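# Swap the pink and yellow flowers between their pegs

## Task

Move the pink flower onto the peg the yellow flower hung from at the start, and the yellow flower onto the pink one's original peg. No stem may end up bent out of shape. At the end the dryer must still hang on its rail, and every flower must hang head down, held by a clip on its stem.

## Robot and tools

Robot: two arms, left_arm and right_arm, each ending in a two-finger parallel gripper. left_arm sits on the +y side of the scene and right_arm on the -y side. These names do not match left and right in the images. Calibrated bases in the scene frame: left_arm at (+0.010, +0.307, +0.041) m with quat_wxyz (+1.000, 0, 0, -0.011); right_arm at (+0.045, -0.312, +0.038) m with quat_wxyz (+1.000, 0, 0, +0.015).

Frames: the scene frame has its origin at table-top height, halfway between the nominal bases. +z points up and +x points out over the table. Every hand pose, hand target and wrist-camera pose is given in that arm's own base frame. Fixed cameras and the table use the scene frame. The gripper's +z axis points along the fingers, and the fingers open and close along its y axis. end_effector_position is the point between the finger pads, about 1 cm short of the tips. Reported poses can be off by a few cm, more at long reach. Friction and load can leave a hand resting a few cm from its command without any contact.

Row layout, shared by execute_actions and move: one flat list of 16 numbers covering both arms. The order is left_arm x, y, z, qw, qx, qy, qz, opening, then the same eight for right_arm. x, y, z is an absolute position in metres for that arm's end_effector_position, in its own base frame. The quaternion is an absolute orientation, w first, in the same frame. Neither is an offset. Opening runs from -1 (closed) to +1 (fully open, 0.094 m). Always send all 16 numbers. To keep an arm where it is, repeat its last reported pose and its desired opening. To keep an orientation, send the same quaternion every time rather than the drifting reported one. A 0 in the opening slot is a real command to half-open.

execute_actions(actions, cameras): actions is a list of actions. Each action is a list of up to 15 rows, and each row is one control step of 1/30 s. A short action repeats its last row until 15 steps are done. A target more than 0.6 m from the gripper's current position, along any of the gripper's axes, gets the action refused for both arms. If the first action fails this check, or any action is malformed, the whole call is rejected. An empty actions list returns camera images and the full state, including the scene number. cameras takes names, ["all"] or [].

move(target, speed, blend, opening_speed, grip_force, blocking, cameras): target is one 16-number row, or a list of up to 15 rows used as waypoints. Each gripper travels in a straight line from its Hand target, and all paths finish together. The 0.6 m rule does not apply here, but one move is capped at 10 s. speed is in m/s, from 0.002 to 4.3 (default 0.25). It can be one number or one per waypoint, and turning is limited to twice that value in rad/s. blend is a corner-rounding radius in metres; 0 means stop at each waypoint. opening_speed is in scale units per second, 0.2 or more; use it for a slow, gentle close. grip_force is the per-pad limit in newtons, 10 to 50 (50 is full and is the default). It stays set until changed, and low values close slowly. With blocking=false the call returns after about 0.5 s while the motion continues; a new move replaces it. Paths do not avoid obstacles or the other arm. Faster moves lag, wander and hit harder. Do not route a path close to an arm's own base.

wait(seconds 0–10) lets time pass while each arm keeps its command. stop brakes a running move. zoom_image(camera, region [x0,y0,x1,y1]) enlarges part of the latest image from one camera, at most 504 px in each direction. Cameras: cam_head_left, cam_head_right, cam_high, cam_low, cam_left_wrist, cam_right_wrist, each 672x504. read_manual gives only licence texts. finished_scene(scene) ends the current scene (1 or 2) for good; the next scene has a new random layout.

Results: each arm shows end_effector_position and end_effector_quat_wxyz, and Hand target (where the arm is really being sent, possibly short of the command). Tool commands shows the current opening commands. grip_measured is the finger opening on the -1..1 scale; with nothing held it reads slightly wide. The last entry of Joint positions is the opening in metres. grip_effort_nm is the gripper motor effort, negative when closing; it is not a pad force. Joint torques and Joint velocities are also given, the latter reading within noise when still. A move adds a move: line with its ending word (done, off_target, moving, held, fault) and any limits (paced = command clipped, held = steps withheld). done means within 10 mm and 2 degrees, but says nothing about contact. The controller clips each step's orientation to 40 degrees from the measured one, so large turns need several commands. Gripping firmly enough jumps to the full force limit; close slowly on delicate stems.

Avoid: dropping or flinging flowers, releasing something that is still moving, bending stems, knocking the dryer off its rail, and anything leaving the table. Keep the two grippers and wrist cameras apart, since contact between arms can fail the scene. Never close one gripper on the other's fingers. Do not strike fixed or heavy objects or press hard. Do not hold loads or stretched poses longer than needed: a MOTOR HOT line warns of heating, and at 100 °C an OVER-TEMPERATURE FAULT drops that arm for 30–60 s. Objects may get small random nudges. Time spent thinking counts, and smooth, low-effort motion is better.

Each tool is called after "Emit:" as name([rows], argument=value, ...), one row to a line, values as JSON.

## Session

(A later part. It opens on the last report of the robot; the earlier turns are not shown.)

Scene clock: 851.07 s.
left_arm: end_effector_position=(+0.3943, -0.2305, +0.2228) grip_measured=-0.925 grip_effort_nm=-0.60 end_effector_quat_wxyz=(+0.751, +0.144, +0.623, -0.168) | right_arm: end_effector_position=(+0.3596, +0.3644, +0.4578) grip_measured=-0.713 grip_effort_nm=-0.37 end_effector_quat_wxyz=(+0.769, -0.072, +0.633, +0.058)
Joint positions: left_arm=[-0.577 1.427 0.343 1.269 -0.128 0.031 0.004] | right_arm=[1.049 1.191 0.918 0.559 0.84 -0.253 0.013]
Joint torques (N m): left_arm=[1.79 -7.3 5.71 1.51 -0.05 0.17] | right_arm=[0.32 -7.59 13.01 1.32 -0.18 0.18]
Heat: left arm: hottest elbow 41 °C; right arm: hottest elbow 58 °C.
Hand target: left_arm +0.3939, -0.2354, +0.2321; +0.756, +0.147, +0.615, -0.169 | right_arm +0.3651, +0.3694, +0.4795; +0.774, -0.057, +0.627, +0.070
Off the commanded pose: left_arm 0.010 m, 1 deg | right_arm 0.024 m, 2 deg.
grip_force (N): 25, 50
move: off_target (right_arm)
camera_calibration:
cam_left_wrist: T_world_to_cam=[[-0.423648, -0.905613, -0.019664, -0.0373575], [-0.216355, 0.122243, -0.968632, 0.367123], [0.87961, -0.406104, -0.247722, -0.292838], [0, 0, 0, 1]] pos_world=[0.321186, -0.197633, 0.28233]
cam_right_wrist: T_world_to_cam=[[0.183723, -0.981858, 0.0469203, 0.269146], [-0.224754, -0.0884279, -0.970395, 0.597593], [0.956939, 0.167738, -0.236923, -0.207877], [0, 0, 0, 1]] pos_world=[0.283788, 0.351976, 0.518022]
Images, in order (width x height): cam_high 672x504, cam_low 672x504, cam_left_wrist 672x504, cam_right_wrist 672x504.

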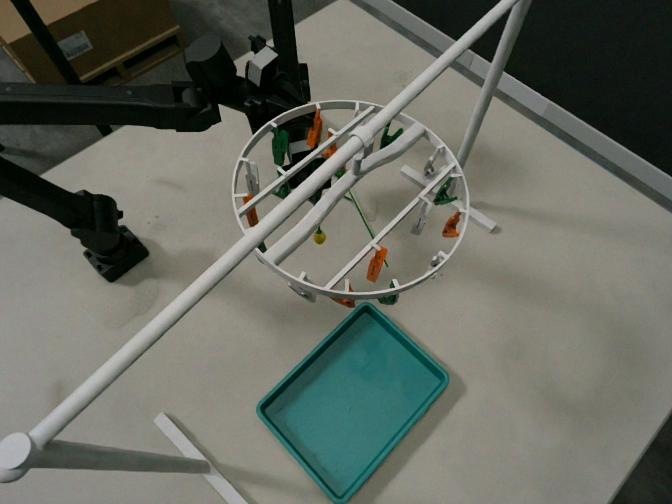

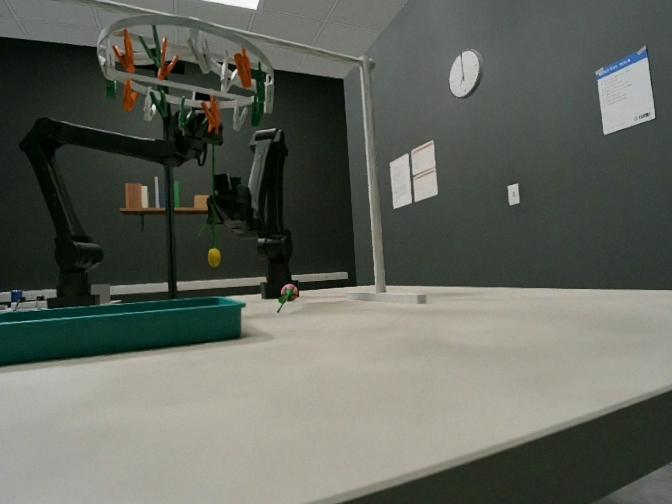

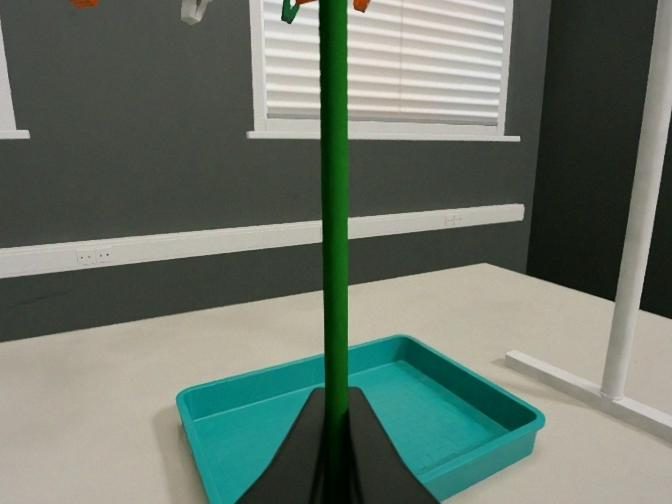

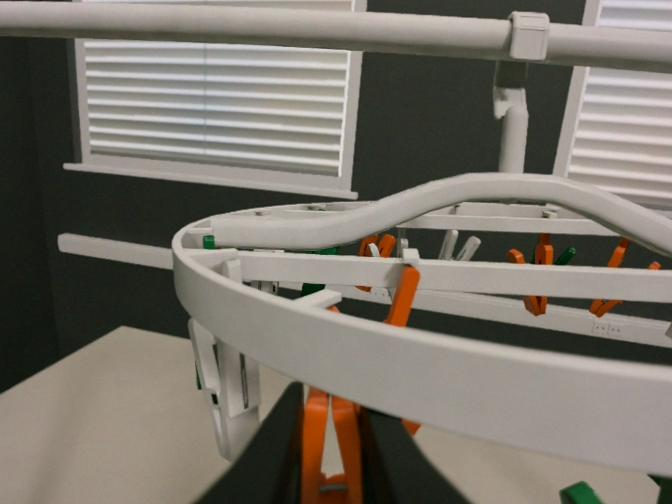

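Emit:
zoom_image(camera="cam_high", region=[300, 120, 340, 170])

Emit:
zoom_image(camera="cam_low", region=[195, 105, 230, 145])

Scaled by 10.080 from the camera's 672x504 image, which has a finer 960x720 frame.

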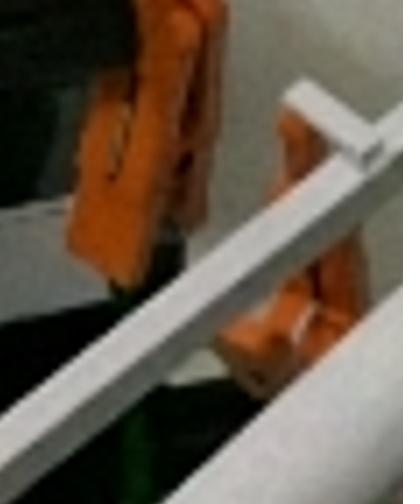

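Scaled by 12.600 from the camera's 672x504 image, which has a finer 960x720 frame.

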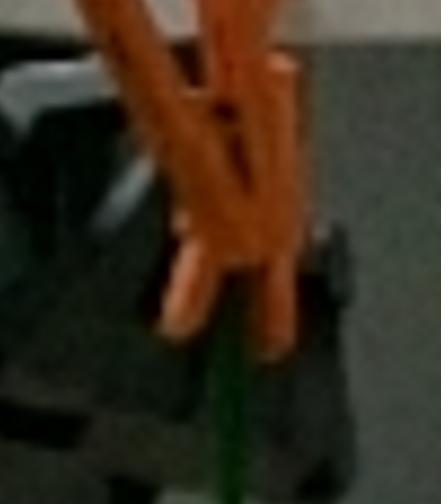

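Emit:
move(target=[0.394, -0.2355, 0.232, 0.7559, 0.1469, 0.6155, -0.1687, -1.0, 0.366, 0.3705, 0.480, 0.7740, -0.0565, 0.6268, 0.0698, -0.1], speed=0.05, opening_speed=0.5, cameras=["cam_low", "cam_high", "cam_right_wrist"])

Emit:
zoom_image(camera="cam_low", region=[185, 95, 235, 145])

Emit:
zoom_image(camera="cam_high", region=[280, 90, 360, 190])

Scene clock: 870.03 s.
left_arm: end_effector_position=(+0.3943, -0.2305, +0.2227) grip_measured=-0.925 grip_effort_nm=-0.60 end_effector_quat_wxyz=(+0.750, +0.144, +0.623, -0.168) | right_arm: end_effector_position=(+0.3603, +0.3663, +0.4551) grip_measured=-0.102 grip_effort_nm=0.08 end_effector_quat_wxyz=(+0.767, -0.075, +0.635, +0.057)
Joint positions: left_arm=[-0.577 1.427 0.343 1.269 -0.128 0.031 0.004] | right_arm=[1.049 1.196 0.918 0.555 0.838 -0.253 0.042]
Joint torques (N m): left_arm=[1.85 -7.36 5.7 1.65 -0.05 0.17] | right_arm=[0.09 -8.41 13 1.48 -0.09 0.14]
Heat: left arm: hottest elbow 43 °C; right arm: hottest elbow 59 °C.
Hand target: left_arm +0.3939, -0.2354, +0.2320; +0.756, +0.147, +0.615, -0.169 | right_arm +0.3651, +0.3694, +0.4793; +0.774, -0.057, +0.627, +0.070
Off the commanded pose: left_arm 0.011 m, 1 deg | right_arm 0.026 m, 3 deg.
grip_force (N): 25, 50
move: off_target (left_arm, right_arm)
camera_calibration:
cam_right_wrist: T_world_to_cam=[[0.18642, -0.981012, 0.0535003, 0.266778], [-0.227814, -0.0961333, -0.968947, 0.598543], [0.955693, 0.168443, -0.241409, -0.207356], [0, 0, 0, 1]] pos_world=[0.284792, 0.35418, 0.515626]
Images, in order (width x height): cam_high 672x504, cam_low 672x504, cam_right_wrist 672x504.

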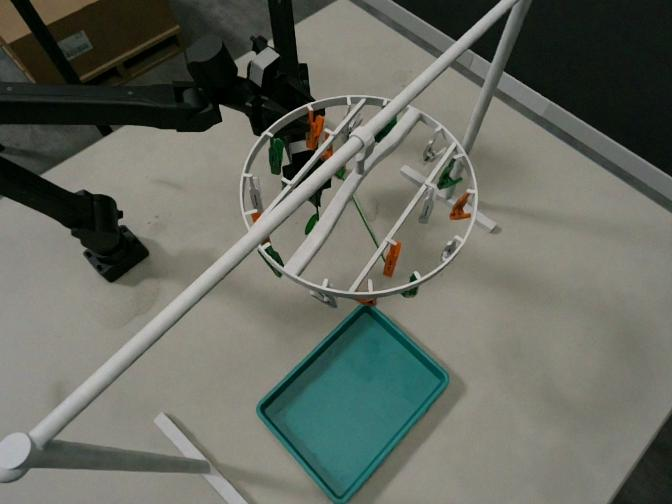

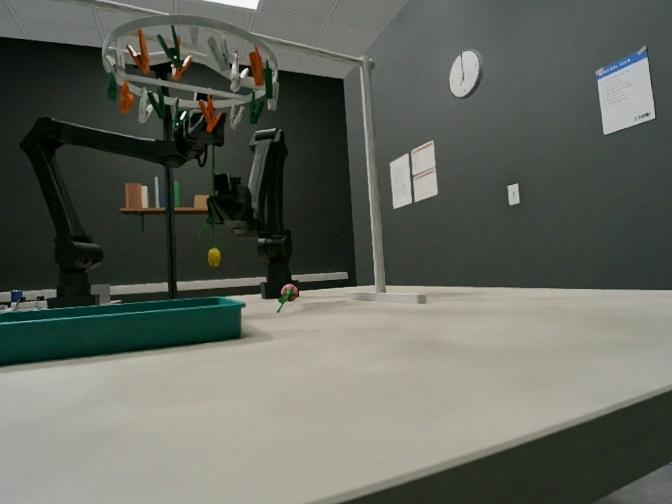

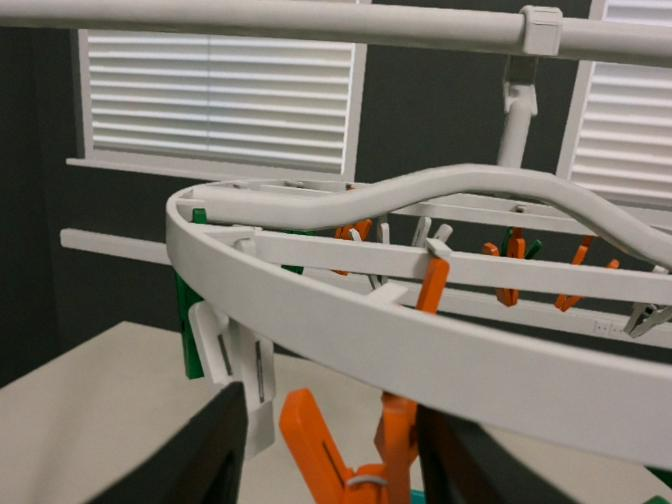

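Scaled by 10.080 from the camera's 672x504 image, which has a finer 960x720 frame.

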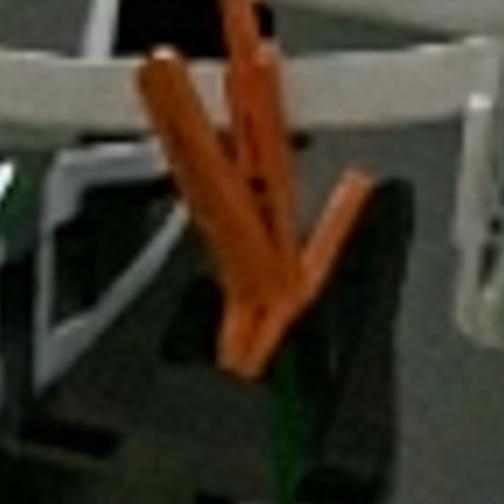

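Scaled by 5.040 from the camera's 672x504 image, which has a finer 960x720 frame.

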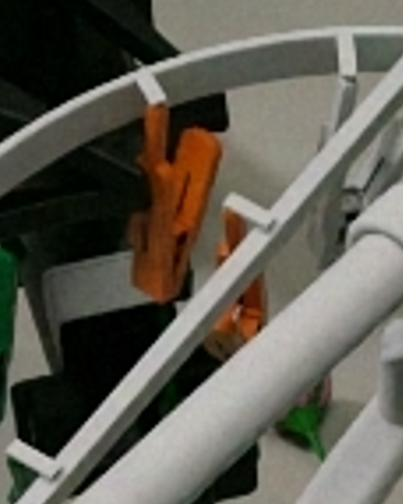

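Emit:
move([
  [0.397, -0.2395, 0.232, 0.7559, 0.1469, 0.6155, -0.1687, -1.0, 0.366, 0.3705, 0.480, 0.7740, -0.0565, 0.6268, 0.0698, 0.2],
  [0.400, -0.2395, 0.195, 0.7559, 0.1469, 0.6155, -0.1687, -1.0, 0.368, 0.3595, 0.480, 0.7740, -0.0565, 0.6268, 0.0698, 0.2],
], speed=0.08, cameras=["cam_low", "cam_high", "cam_right_wrist"])

Emit:
zoom_image(camera="cam_low", region=[185, 95, 235, 165])

Emit:
zoom_image(camera="cam_right_wrist", region=[200, 224, 480, 504])

Scene clock: 900.37 s.
left_arm: end_effector_position=(+0.3977, -0.2349, +0.1905) grip_measured=-0.925 grip_effort_nm=-0.60 end_effector_quat_wxyz=(+0.749, +0.145, +0.625, -0.167) | right_arm: end_effector_position=(+0.3640, +0.3621, +0.4572) grip_measured=+0.199 grip_effort_nm=0.08 end_effector_quat_wxyz=(+0.768, -0.075, +0.634, +0.057)
Joint positions: left_arm=[-0.583 1.586 0.343 1.422 -0.133 0.032 0.004] | right_arm=[1.035 1.189 0.918 0.546 0.823 -0.248 0.056]
Joint torques (N m): left_arm=[2.14 -6.18 4.74 2.89 0.15 0.17] | right_arm=[-0.38 -9.7 11.78 1.31 -0.2 0.2]
Heat: left arm: hottest elbow 44 °C; right arm: hottest elbow 61 °C.
Hand target: left_arm +0.3999, -0.2395, +0.1950; +0.756, +0.147, +0.616, -0.169 | right_arm +0.3673, +0.3588, +0.4796; +0.774, -0.057, +0.627, +0.070
Off the commanded pose: left_arm 0.007 m, 1 deg | right_arm 0.023 m, 3 deg.
grip_force (N): 25, 50
move: off_target (right_arm)
camera_calibration:
cam_right_wrist: T_world_to_cam=[[0.187496, -0.980852, 0.0526686, 0.261748], [-0.226348, -0.0953198, -0.969371, 0.60039], [0.95583, 0.169832, -0.239886, -0.210887], [0, 0, 0, 1]] pos_world=[0.288393, 0.349781, 0.517626]
Images, in order (width x height): cam_high 672x504, cam_low 672x504, cam_right_wrist 672x504.

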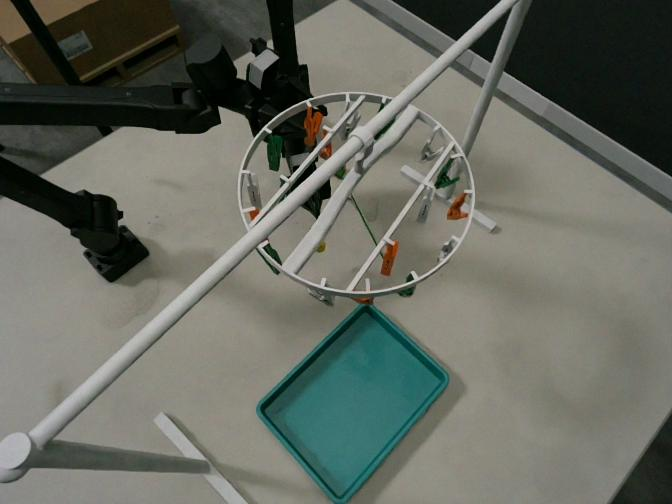

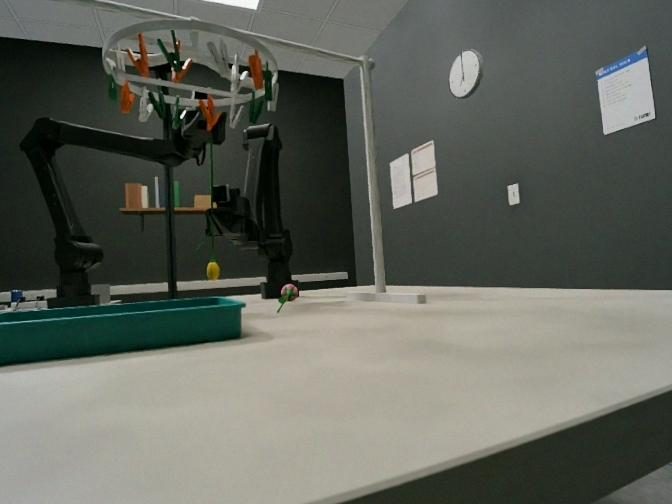

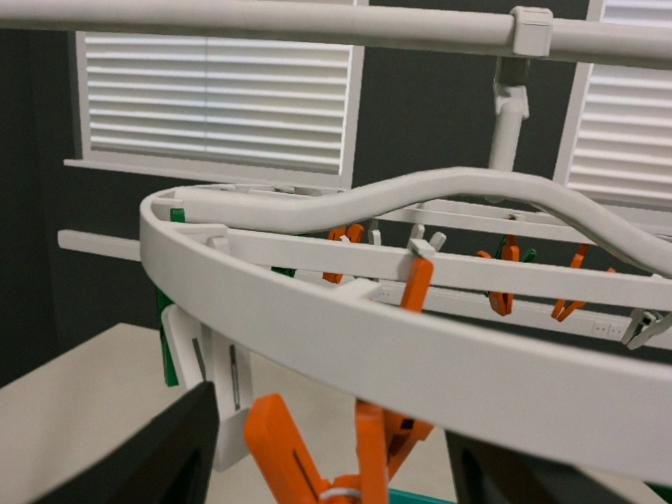

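Scaled by 7.200 from the camera's 672x504 image, which has a finer 960x720 frame.

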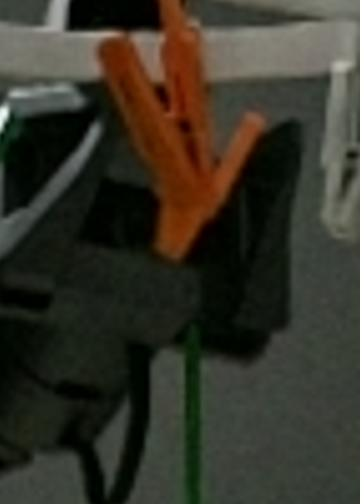

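Scaled by 1.800 from the camera's 672x504 image, which has a finer 960x720 frame.

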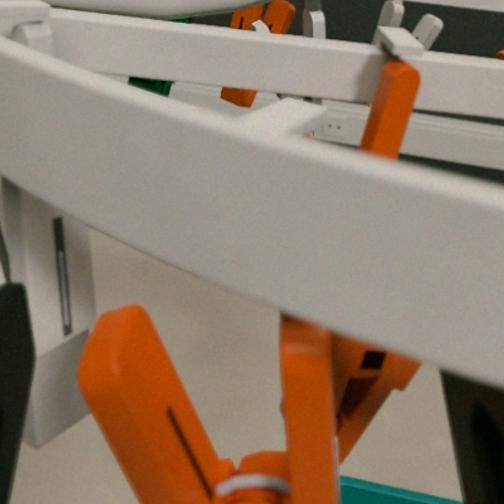

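Emit:
move(target=[0.400, -0.2395, 0.195, 0.7559, 0.1469, 0.6155, -0.1687, -1.0, 0.357, 0.3535, 0.4815, 0.7740, -0.0565, 0.6268, 0.0698, 0.2], speed=0.08, cameras=["cam_right_wrist"])

Emit:
zoom_image(camera="cam_right_wrist", region=[200, 224, 480, 504])

Scene clock: 907.83 s.
left_arm: end_effector_position=(+0.3977, -0.2349, +0.1906) grip_measured=-0.925 grip_effort_nm=-0.60 end_effector_quat_wxyz=(+0.749, +0.145, +0.625, -0.167) | right_arm: end_effector_position=(+0.3594, +0.3517, +0.4699) grip_measured=+0.199 grip_effort_nm=0.08 end_effector_quat_wxyz=(+0.772, -0.063, +0.630, +0.060)
Joint positions: left_arm=[-0.583 1.586 0.343 1.422 -0.133 0.032 0.004] | right_arm=[1.035 1.159 0.918 0.54 0.835 -0.248 0.056]
Joint torques (N m): left_arm=[2.2 -6.18 4.72 2.91 0.15 0.16] | right_arm=[1.08 -8.82 10.52 1.37 -0.07 0.14]
Heat: left arm: hottest elbow 43 °C; right arm: hottest elbow 60 °C.
Hand target: left_arm +0.3999, -0.2395, +0.1950; +0.756, +0.147, +0.616, -0.169 | right_arm +0.3569, +0.3533, +0.4813; +0.774, -0.057, +0.627, +0.070
Off the commanded pose: left_arm 0.007 m, 1 deg | right_arm 0.012 m, 1 deg.
grip_force (N): 25, 50
move: off_target (right_arm)
camera_calibration:
cam_right_wrist: T_world_to_cam=[[0.175982, -0.983861, 0.0323809, 0.266521], [-0.218231, -0.0710683, -0.973306, 0.60107], [0.959899, 0.164218, -0.227215, -0.20722], [0, 0, 0, 1]] pos_world=[0.283179, 0.338966, 0.529312]
Images, in order (width x height): cam_right_wrist 672x504.

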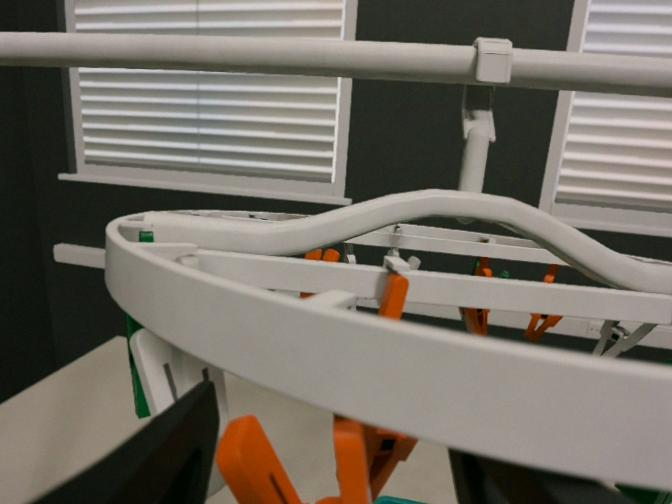

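Scaled by 1.800 from the camera's 672x504 image, which has a finer 960x720 frame.

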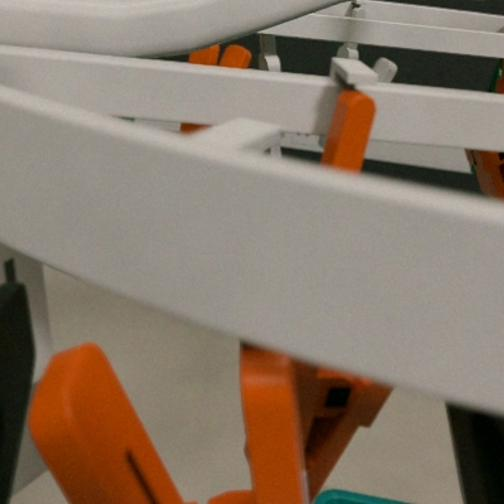

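Emit:
move(target=[0.400, -0.2395, 0.195, 0.7559, 0.1469, 0.6155, -0.1687, -1.0, 0.370, 0.3605, 0.447, 0.7740, -0.0565, 0.6268, 0.0698, 0.2], speed=0.08, cameras=["cam_right_wrist"])

Emit:
zoom_image(camera="cam_right_wrist", region=[200, 224, 480, 504])

Scene clock: 939.20 s.
left_arm: end_effector_position=(+0.3977, -0.2349, +0.1906) grip_measured=-0.925 grip_effort_nm=-0.60 end_effector_quat_wxyz=(+0.749, +0.145, +0.625, -0.167) | right_arm: end_effector_position=(+0.3654, +0.3622, +0.4553) grip_measured=+0.199 grip_effort_nm=0.08 end_effector_quat_wxyz=(+0.775, -0.062, +0.625, +0.069)
Joint positions: left_arm=[-0.583 1.586 0.343 1.422 -0.133 0.032 0.004] | right_arm=[1.032 1.206 0.906 0.616 0.82 -0.244 0.056]
Joint torques (N m): left_arm=[2.2 -6.18 4.72 2.89 0.14 0.16] | right_arm=[-0.32 -8.29 8.1 2.3 -0.22 0.19]
Heat: left arm: hottest elbow 43 °C; right arm: hottest elbow 57 °C.
Hand target: left_arm +0.3999, -0.2395, +0.1950; +0.756, +0.147, +0.616, -0.169 | right_arm +0.3699, +0.3603, +0.4470; +0.774, -0.057, +0.627, +0.070
Off the commanded pose: left_arm 0.007 m, 1 deg | right_arm 0.010 m, 1 deg.
grip_force (N): 25, 50
move: done
camera_calibration:
cam_right_wrist: T_world_to_cam=[[0.187362, -0.982095, 0.0196004, 0.277309], [-0.206108, -0.0588148, -0.97676, 0.581697], [0.960424, 0.178968, -0.213437, -0.229746], [0, 0, 0, 1]] pos_world=[0.288589, 0.347673, 0.513706]
Images, in order (width x height): cam_right_wrist 672x504.

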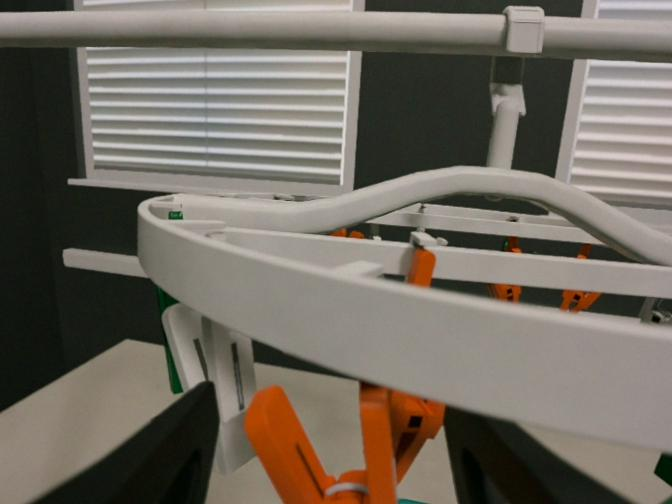

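Scaled by 1.800 from the camera's 672x504 image, which has a finer 960x720 frame.

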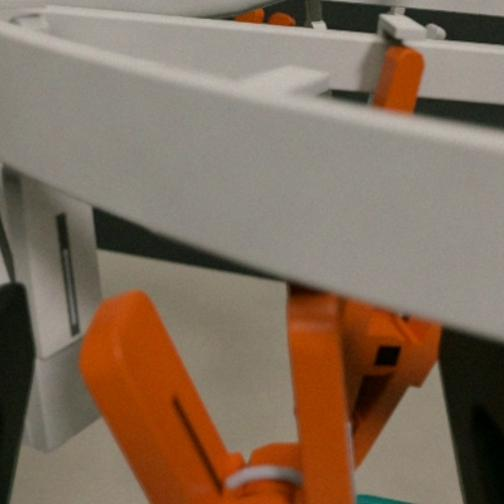

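Emit:
move(target=[0.400, -0.2395, 0.195, 0.7559, 0.1469, 0.6155, -0.1687, -1.0, 0.371, 0.3540, 0.447, 0.7740, -0.0565, 0.6268, 0.0698, 0.2], speed=0.06, cameras=["cam_right_wrist"])

Emit:
zoom_image(camera="cam_right_wrist", region=[200, 224, 480, 504])

Scene clock: 943.47 s.
left_arm: end_effector_position=(+0.3977, -0.2349, +0.1906) grip_measured=-0.925 grip_effort_nm=-0.60 end_effector_quat_wxyz=(+0.749, +0.145, +0.625, -0.167) | right_arm: end_effector_position=(+0.3687, +0.3594, +0.4510) grip_measured=+0.199 grip_effort_nm=0.08 end_effector_quat_wxyz=(+0.774, -0.064, +0.626, +0.067)
Joint positions: left_arm=[-0.583 1.586 0.343 1.422 -0.133 0.032 0.004] | right_arm=[1.021 1.206 0.897 0.616 0.809 -0.241 0.056]
Joint torques (N m): left_arm=[2.2 -6.12 4.74 2.91 0.14 0.16] | right_arm=[-0.21 -9.58 7.92 2.03 -0.21 0.2]
Heat: left arm: hottest elbow 43 °C; right arm: hottest elbow 56 °C.
Hand target: left_arm +0.3999, -0.2395, +0.1950; +0.756, +0.147, +0.616, -0.169 | right_arm +0.3709, +0.3541, +0.4470; +0.774, -0.056, +0.627, +0.070
Off the commanded pose: left_arm 0.007 m, 1 deg | right_arm 0.007 m, 1 deg.
grip_force (N): 25, 50
move: done
camera_calibration:
cam_right_wrist: T_world_to_cam=[[0.186808, -0.982087, 0.0246475, 0.271884], [-0.208268, -0.0641097, -0.975969, 0.580304], [0.960066, 0.177185, -0.216513, -0.231151], [0, 0, 0, 1]] pos_world=[0.291989, 0.345174, 0.50961]
Images, in order (width x height): cam_right_wrist 672x504.

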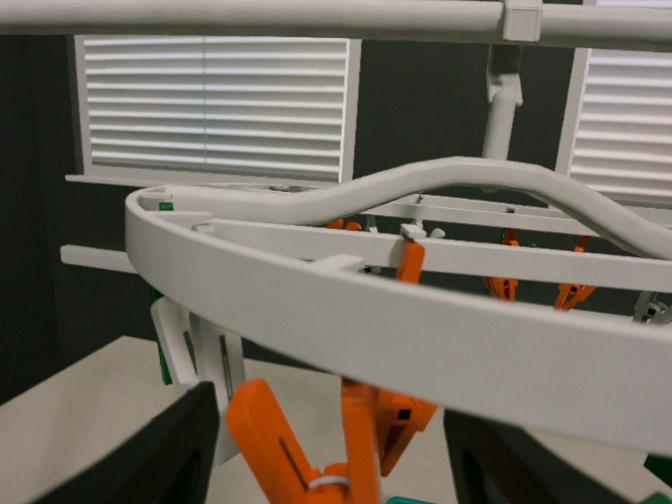

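Scaled by 1.800 from the camera's 672x504 image, which has a finer 960x720 frame.

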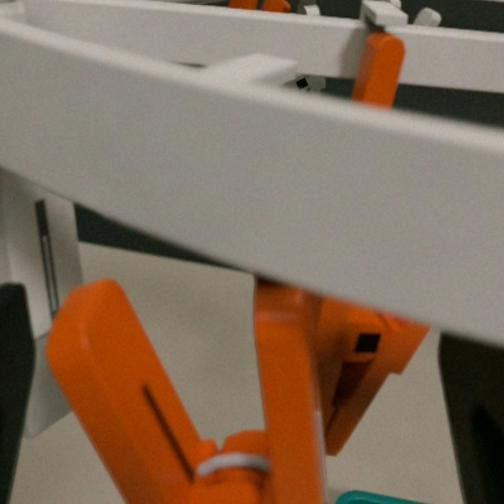

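Emit:
move(target=[0.400, -0.2395, 0.195, 0.7559, 0.1469, 0.6155, -0.1687, -1.0, 0.362, 0.3535, 0.464, 0.7740, -0.0565, 0.6268, 0.0698, 0.2], speed=0.06, cameras=["cam_right_wrist"])

Emit:
zoom_image(camera="cam_right_wrist", region=[200, 224, 480, 504])

Scene clock: 948.43 s.
left_arm: end_effector_position=(+0.3977, -0.2349, +0.1906) grip_measured=-0.925 grip_effort_nm=-0.60 end_effector_quat_wxyz=(+0.749, +0.145, +0.625, -0.167) | right_arm: end_effector_position=(+0.3656, +0.3508, +0.4582) grip_measured=+0.199 grip_effort_nm=0.08 end_effector_quat_wxyz=(+0.774, -0.059, +0.628, +0.062)
Joint positions: left_arm=[-0.583 1.586 0.343 1.422 -0.133 0.032 0.004] | right_arm=[1.02 1.178 0.897 0.587 0.823 -0.24 0.056]
Joint torques (N m): left_arm=[2.26 -6.18 4.75 2.91 0.15 0.16] | right_arm=[1.26 -9.05 9.68 1.33 -0.06 0.12]
Heat: left arm: hottest elbow 43 °C; right arm: hottest elbow 56 °C.
Hand target: left_arm +0.3999, -0.2395, +0.1950; +0.756, +0.147, +0.616, -0.169 | right_arm +0.3620, +0.3534, +0.4639; +0.774, -0.056, +0.627, +0.070
Off the commanded pose: left_arm 0.007 m, 1 deg | right_arm 0.007 m, 1 deg.
grip_force (N): 25, 50
move: done
camera_calibration:
cam_right_wrist: T_world_to_cam=[[0.173453, -0.98459, 0.0222855, 0.270712], [-0.213304, -0.0596496, -0.975163, 0.586037], [0.961465, 0.164392, -0.220363, -0.219381], [0, 0, 0, 1]] pos_world=[0.288975, 0.337561, 0.517105]
Images, in order (width x height): cam_right_wrist 672x504.

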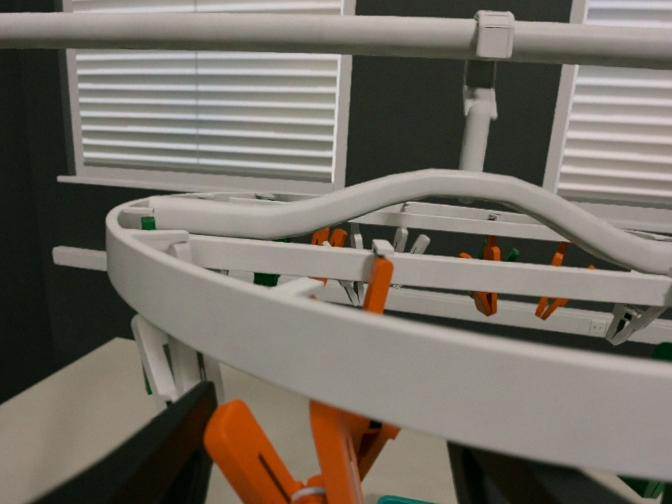

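Scaled by 1.800 from the camera's 672x504 image, which has a finer 960x720 frame.

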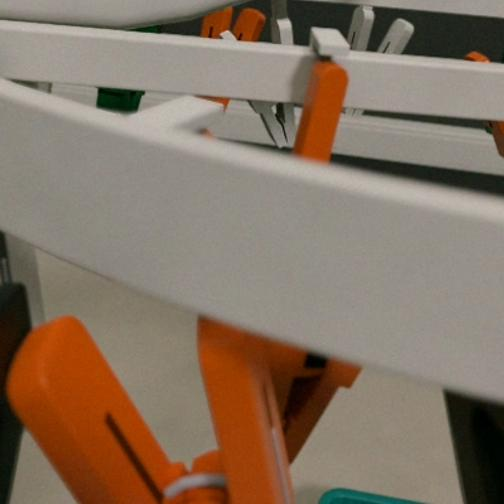

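Emit:
move(target=[0.400, -0.2395, 0.195, 0.7559, 0.1469, 0.6155, -0.1687, -1.0, 0.363, 0.3575, 0.444, 0.7740, -0.0565, 0.6268, 0.0698, 0.2], speed=0.06, cameras=["cam_right_wrist"])

Emit:
zoom_image(camera="cam_right_wrist", region=[200, 224, 480, 504])

Scene clock: 955.33 s.
left_arm: end_effector_position=(+0.3977, -0.2349, +0.1906) grip_measured=-0.925 grip_effort_nm=-0.60 end_effector_quat_wxyz=(+0.749, +0.145, +0.625, -0.167) | right_arm: end_effector_position=(+0.3651, +0.3519, +0.4546) grip_measured=+0.199 grip_effort_nm=0.08 end_effector_quat_wxyz=(+0.777, -0.053, +0.624, +0.067)
Joint positions: left_arm=[-0.583 1.586 0.343 1.422 -0.133 0.032 0.004] | right_arm=[1.023 1.189 0.887 0.625 0.827 -0.24 0.056]
Joint torques (N m): left_arm=[2.14 -6.18 4.74 2.91 0.15 0.16] | right_arm=[1.38 -7.77 7.95 2.29 -0.07 0.1]
Heat: left arm: hottest elbow 43 °C; right arm: hottest elbow 56 °C.
Hand target: left_arm +0.3999, -0.2395, +0.1950; +0.756, +0.147, +0.616, -0.169 | right_arm +0.3629, +0.3574, +0.4440; +0.774, -0.057, +0.627, +0.070
Off the commanded pose: left_arm 0.007 m, 1 deg | right_arm 0.012 m, 1 deg.
grip_force (N): 25, 50
move: off_target (right_arm)
camera_calibration:
cam_right_wrist: T_world_to_cam=[[0.173081, -0.98487, 0.00855959, 0.2784], [-0.205178, -0.0445554, -0.97771, 0.575326], [0.963299, 0.167467, -0.209786, -0.226529], [0, 0, 0, 1]] pos_world=[0.288074, 0.337758, 0.512596]
Images, in order (width x height): cam_right_wrist 672x504.

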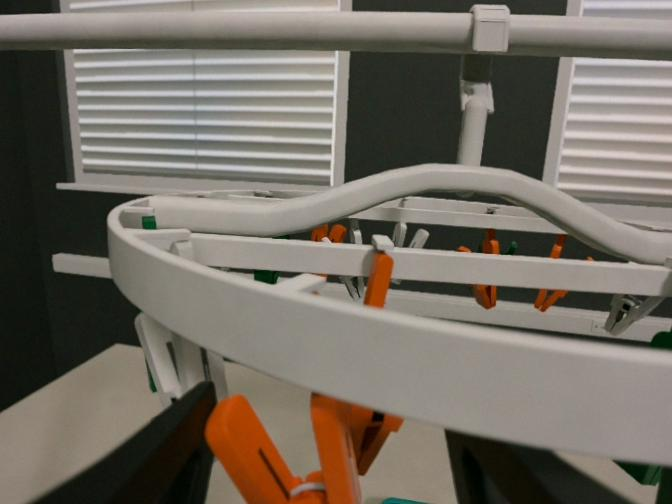

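Scaled by 1.800 from the camera's 672x504 image, which has a finer 960x720 frame.

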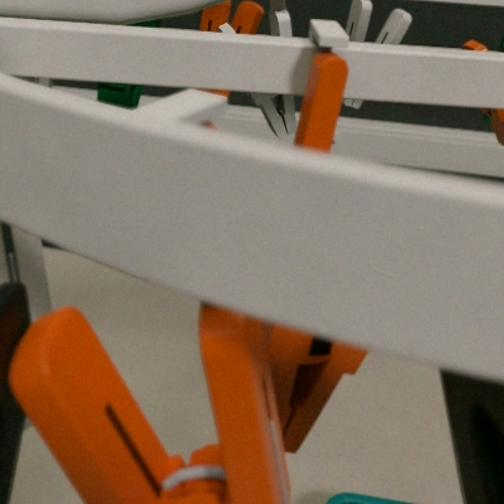

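Emit:
move(target=[0.400, -0.2395, 0.195, 0.7559, 0.1469, 0.6155, -0.1687, -1.0, 0.363, 0.3630, 0.436, 0.7740, -0.0565, 0.6268, 0.0698, 0.2], speed=0.06, cameras=["cam_right_wrist"])

Emit:
zoom_image(camera="cam_right_wrist", region=[200, 224, 480, 504])

Scene clock: 964.17 s.
left_arm: end_effector_position=(+0.3977, -0.2349, +0.1906) grip_measured=-0.925 grip_effort_nm=-0.60 end_effector_quat_wxyz=(+0.749, +0.145, +0.625, -0.167) | right_arm: end_effector_position=(+0.3652, +0.3573, +0.4468) grip_measured=+0.199 grip_effort_nm=0.08 end_effector_quat_wxyz=(+0.777, -0.051, +0.624, +0.068)
Joint positions: left_arm=[-0.583 1.586 0.343 1.422 -0.133 0.032 0.004] | right_arm=[1.03 1.21 0.882 0.655 0.833 -0.24 0.056]
Joint torques (N m): left_arm=[2.2 -6.18 4.72 2.92 0.14 0.16] | right_arm=[1.55 -7.65 7.9 2.3 -0.07 0.08]
Heat: left arm: hottest elbow 43 °C; right arm: hottest elbow 55 °C.
Hand target: left_arm +0.3999, -0.2395, +0.1950; +0.756, +0.147, +0.616, -0.169 | right_arm +0.3630, +0.3628, +0.4361; +0.774, -0.056, +0.627, +0.070
Off the commanded pose: left_arm 0.007 m, 1 deg | right_arm 0.012 m, 1 deg.
grip_force (N): 25, 50
move: off_target (right_arm)
camera_calibration:
cam_right_wrist: T_world_to_cam=[[0.173788, -0.984772, 0.00472363, 0.285269], [-0.205452, -0.0409475, -0.97781, 0.566937], [0.963113, 0.168961, -0.20944, -0.229747], [0, 0, 0, 1]] pos_world=[0.288174, 0.342958, 0.504892]
Images, in order (width x height): cam_right_wrist 672x504.

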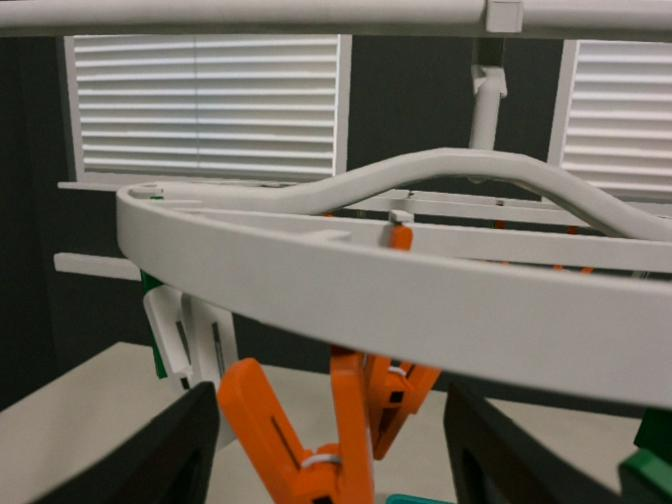

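Scaled by 1.800 from the camera's 672x504 image, which has a finer 960x720 frame.

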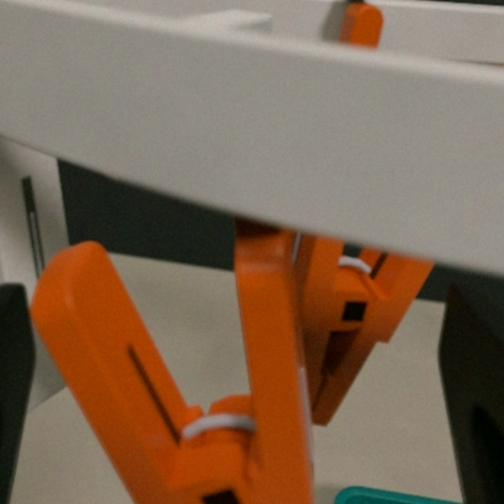

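Emit:
move(target=[0.400, -0.2395, 0.195, 0.7559, 0.1469, 0.6155, -0.1687, -1.0, 0.363, 0.3625, 0.4605, 0.7740, -0.0565, 0.6268, 0.0698, 0.2], speed=0.06, cameras=["cam_right_wrist"])

Emit:
zoom_image(camera="cam_right_wrist", region=[200, 224, 480, 504])

Scene clock: 971.33 s.
left_arm: end_effector_position=(+0.3977, -0.2349, +0.1906) grip_measured=-0.925 grip_effort_nm=-0.60 end_effector_quat_wxyz=(+0.749, +0.145, +0.625, -0.167) | right_arm: end_effector_position=(+0.3658, +0.3584, +0.4404) grip_measured=+0.199 grip_effort_nm=0.08 end_effector_quat_wxyz=(+0.769, -0.065, +0.634, +0.057)
Joint positions: left_arm=[-0.583 1.586 0.343 1.422 -0.133 0.032 0.004] | right_arm=[1.03 1.205 0.882 0.607 0.833 -0.24 0.056]
Joint torques (N m): left_arm=[2.2 -6.18 4.74 2.91 0.15 0.17] | right_arm=[1.38 -9.82 11.3 1.36 -0.07 0.08]
Heat: left arm: hottest elbow 43 °C; right arm: hottest elbow 54 °C.
Hand target: left_arm +0.3999, -0.2395, +0.1950; +0.756, +0.147, +0.616, -0.169 | right_arm +0.3627, +0.3618, +0.4603; +0.774, -0.056, +0.627, +0.070
Off the commanded pose: left_arm 0.007 m, 1 deg | right_arm 0.021 m, 2 deg.
grip_force (N): 25, 50
move: off_target (right_arm)
camera_calibration:
cam_right_wrist: T_world_to_cam=[[0.174279, -0.983992, 0.0372465, 0.271423], [-0.227109, -0.0769722, -0.970823, 0.578529], [0.958148, 0.160735, -0.236888, -0.214991], [0, 0, 0, 1]] pos_world=[0.290079, 0.346165, 0.500611]
Images, in order (width x height): cam_right_wrist 672x504.

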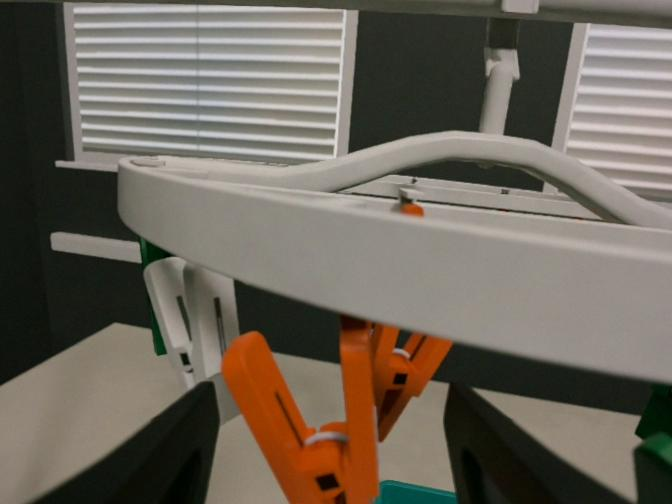

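Scaled by 1.800 from the camera's 672x504 image, which has a finer 960x720 frame.

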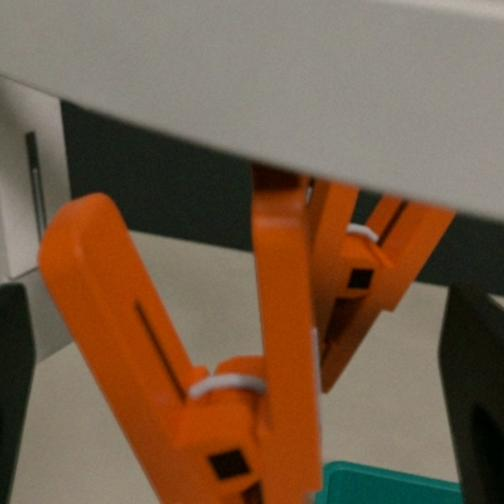

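Emit:
move(target=[0.400, -0.2395, 0.195, 0.7559, 0.1469, 0.6155, -0.1687, -1.0, 0.363, 0.3625, 0.488, 0.7740, -0.0565, 0.6268, 0.0698, 0.2], speed=0.06, cameras=["cam_right_wrist"])

Emit:
zoom_image(camera="cam_right_wrist", region=[200, 224, 480, 504])

Scene clock: 977.27 s.
left_arm: end_effector_position=(+0.3977, -0.2349, +0.1906) grip_measured=-0.925 grip_effort_nm=-0.60 end_effector_quat_wxyz=(+0.749, +0.145, +0.625, -0.167) | right_arm: end_effector_position=(+0.3644, +0.3561, +0.4556) grip_measured=+0.199 grip_effort_nm=0.08 end_effector_quat_wxyz=(+0.765, -0.071, +0.638, +0.052)
Joint positions: left_arm=[-0.583 1.586 0.343 1.422 -0.133 0.032 0.004] | right_arm=[1.03 1.178 0.912 0.529 0.833 -0.24 0.056]
Joint torques (N m): left_arm=[2.2 -6.24 4.72 2.91 0.15 0.16] | right_arm=[1.32 -9.17 13.31 1.39 -0.05 0.07]
Heat: left arm: hottest elbow 43 °C; right arm: hottest elbow 54 °C.
Hand target: left_arm +0.3999, -0.2395, +0.1950; +0.756, +0.147, +0.616, -0.169 | right_arm +0.3619, +0.3610, +0.4874; +0.774, -0.056, +0.627, +0.070
Off the commanded pose: left_arm 0.007 m, 1 deg | right_arm 0.033 m, 3 deg.
grip_force (N): 25, 50
move: off_target (right_arm)
camera_calibration:
cam_right_wrist: T_world_to_cam=[[0.174689, -0.983223, 0.0525014, 0.261415], [-0.237189, -0.0937725, -0.966927, 0.60068], [0.955628, 0.156459, -0.249591, -0.201409], [0, 0, 0, 1]] pos_world=[0.289281, 0.344869, 0.516819]
Images, in order (width x height): cam_right_wrist 672x504.

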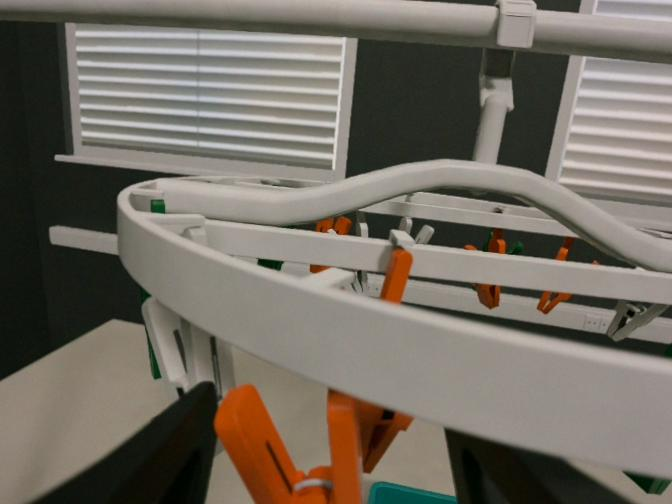

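Scaled by 1.800 from the camera's 672x504 image, which has a finer 960x720 frame.

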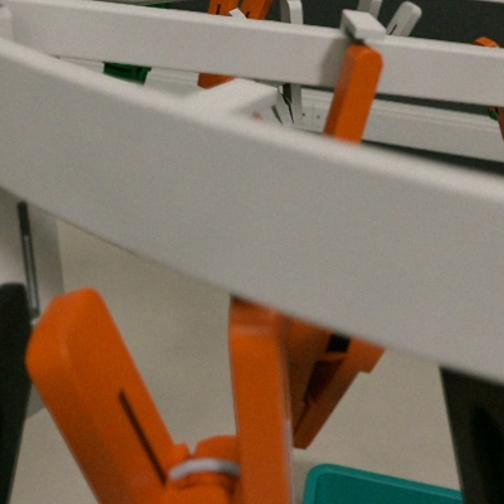

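Emit:
move(target=[0.400, -0.2395, 0.195, 0.7559, 0.1469, 0.6155, -0.1687, -1.0, 0.363, 0.3625, 0.488, 0.7740, -0.0565, 0.6268, 0.0698, -0.72], speed=0.06, opening_speed=0.6, cameras=["cam_right_wrist", "cam_low", "cam_high"])

Emit:
zoom_image(camera="cam_right_wrist", region=[200, 224, 480, 504])

Emit:
zoom_image(camera="cam_low", region=[185, 95, 235, 165])

Emit:
zoom_image(camera="cam_high", region=[280, 90, 360, 190])

Scene clock: 987.73 s.
left_arm: end_effector_position=(+0.3977, -0.2349, +0.1906) grip_measured=-0.925 grip_effort_nm=-0.60 end_effector_quat_wxyz=(+0.749, +0.145, +0.625, -0.167) | right_arm: end_effector_position=(+0.3648, +0.3558, +0.4598) grip_measured=-0.682 grip_effort_nm=-0.98 end_effector_quat_wxyz=(+0.766, -0.068, +0.637, +0.053)
Joint positions: left_arm=[-0.583 1.586 0.343 1.422 -0.133 0.032 0.004] | right_arm=[1.03 1.178 0.92 0.529 0.837 -0.24 0.015]
Joint torques (N m): left_arm=[2.2 -6.18 4.74 2.91 0.15 0.16] | right_arm=[1.38 -9.05 12.86 1.37 -0.21 0.08]
Heat: left arm: hottest elbow 43 °C; right arm: hottest elbow 54 °C.
Hand target: left_arm +0.3999, -0.2395, +0.1950; +0.756, +0.147, +0.616, -0.169 | right_arm +0.3622, +0.3613, +0.4873; +0.774, -0.057, +0.627, +0.070
Off the commanded pose: left_arm 0.007 m, 1 deg | right_arm 0.029 m, 3 deg.
grip_force (N): 25, 50
move: off_target (right_arm)
camera_calibration:
cam_right_wrist: T_world_to_cam=[[0.171328, -0.984129, 0.0462179, 0.265353], [-0.234453, -0.0862901, -0.96829, 0.601772], [0.956911, 0.155059, -0.245516, -0.202477], [0, 0, 0, 1]] pos_world=[0.289377, 0.344465, 0.520715]
Images, in order (width x height): cam_high 672x504, cam_low 672x504, cam_right_wrist 672x504.

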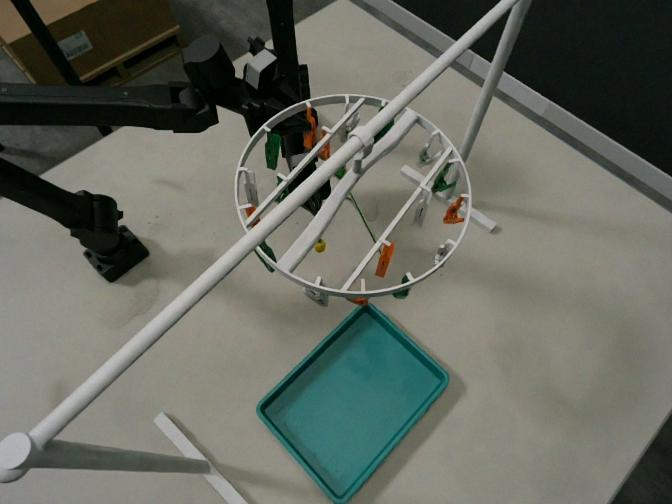

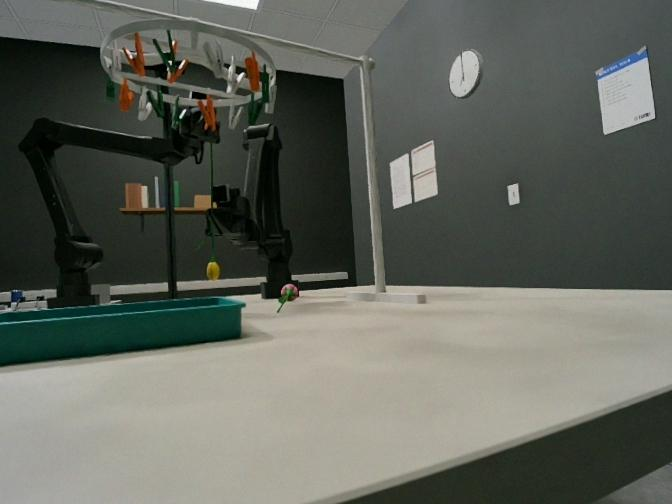

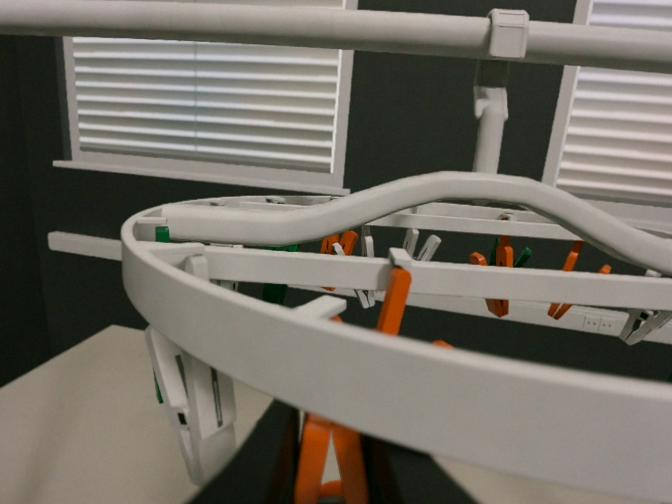

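Scaled by 1.800 from the camera's 672x504 image, which has a finer 960x720 frame.

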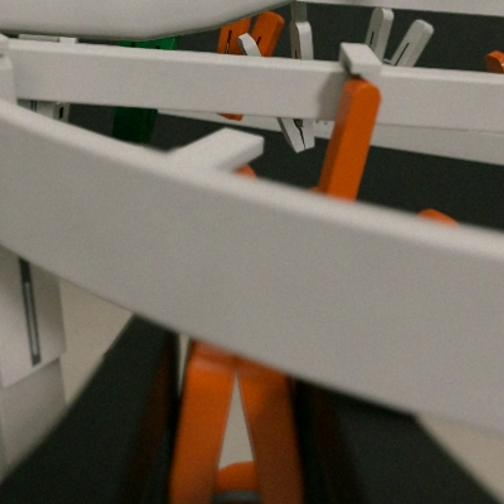

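Scaled by 7.200 from the camera's 672x504 image, which has a finer 960x720 frame.

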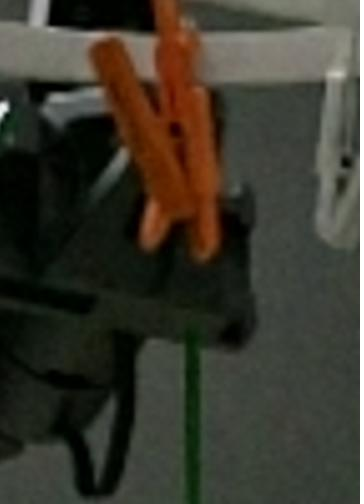

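Scaled by 5.040 from the camera's 672x504 image, which has a finer 960x720 frame.

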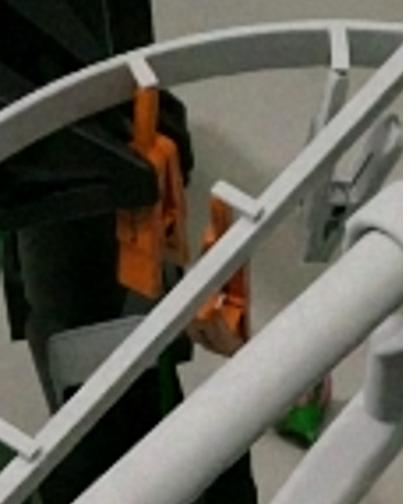

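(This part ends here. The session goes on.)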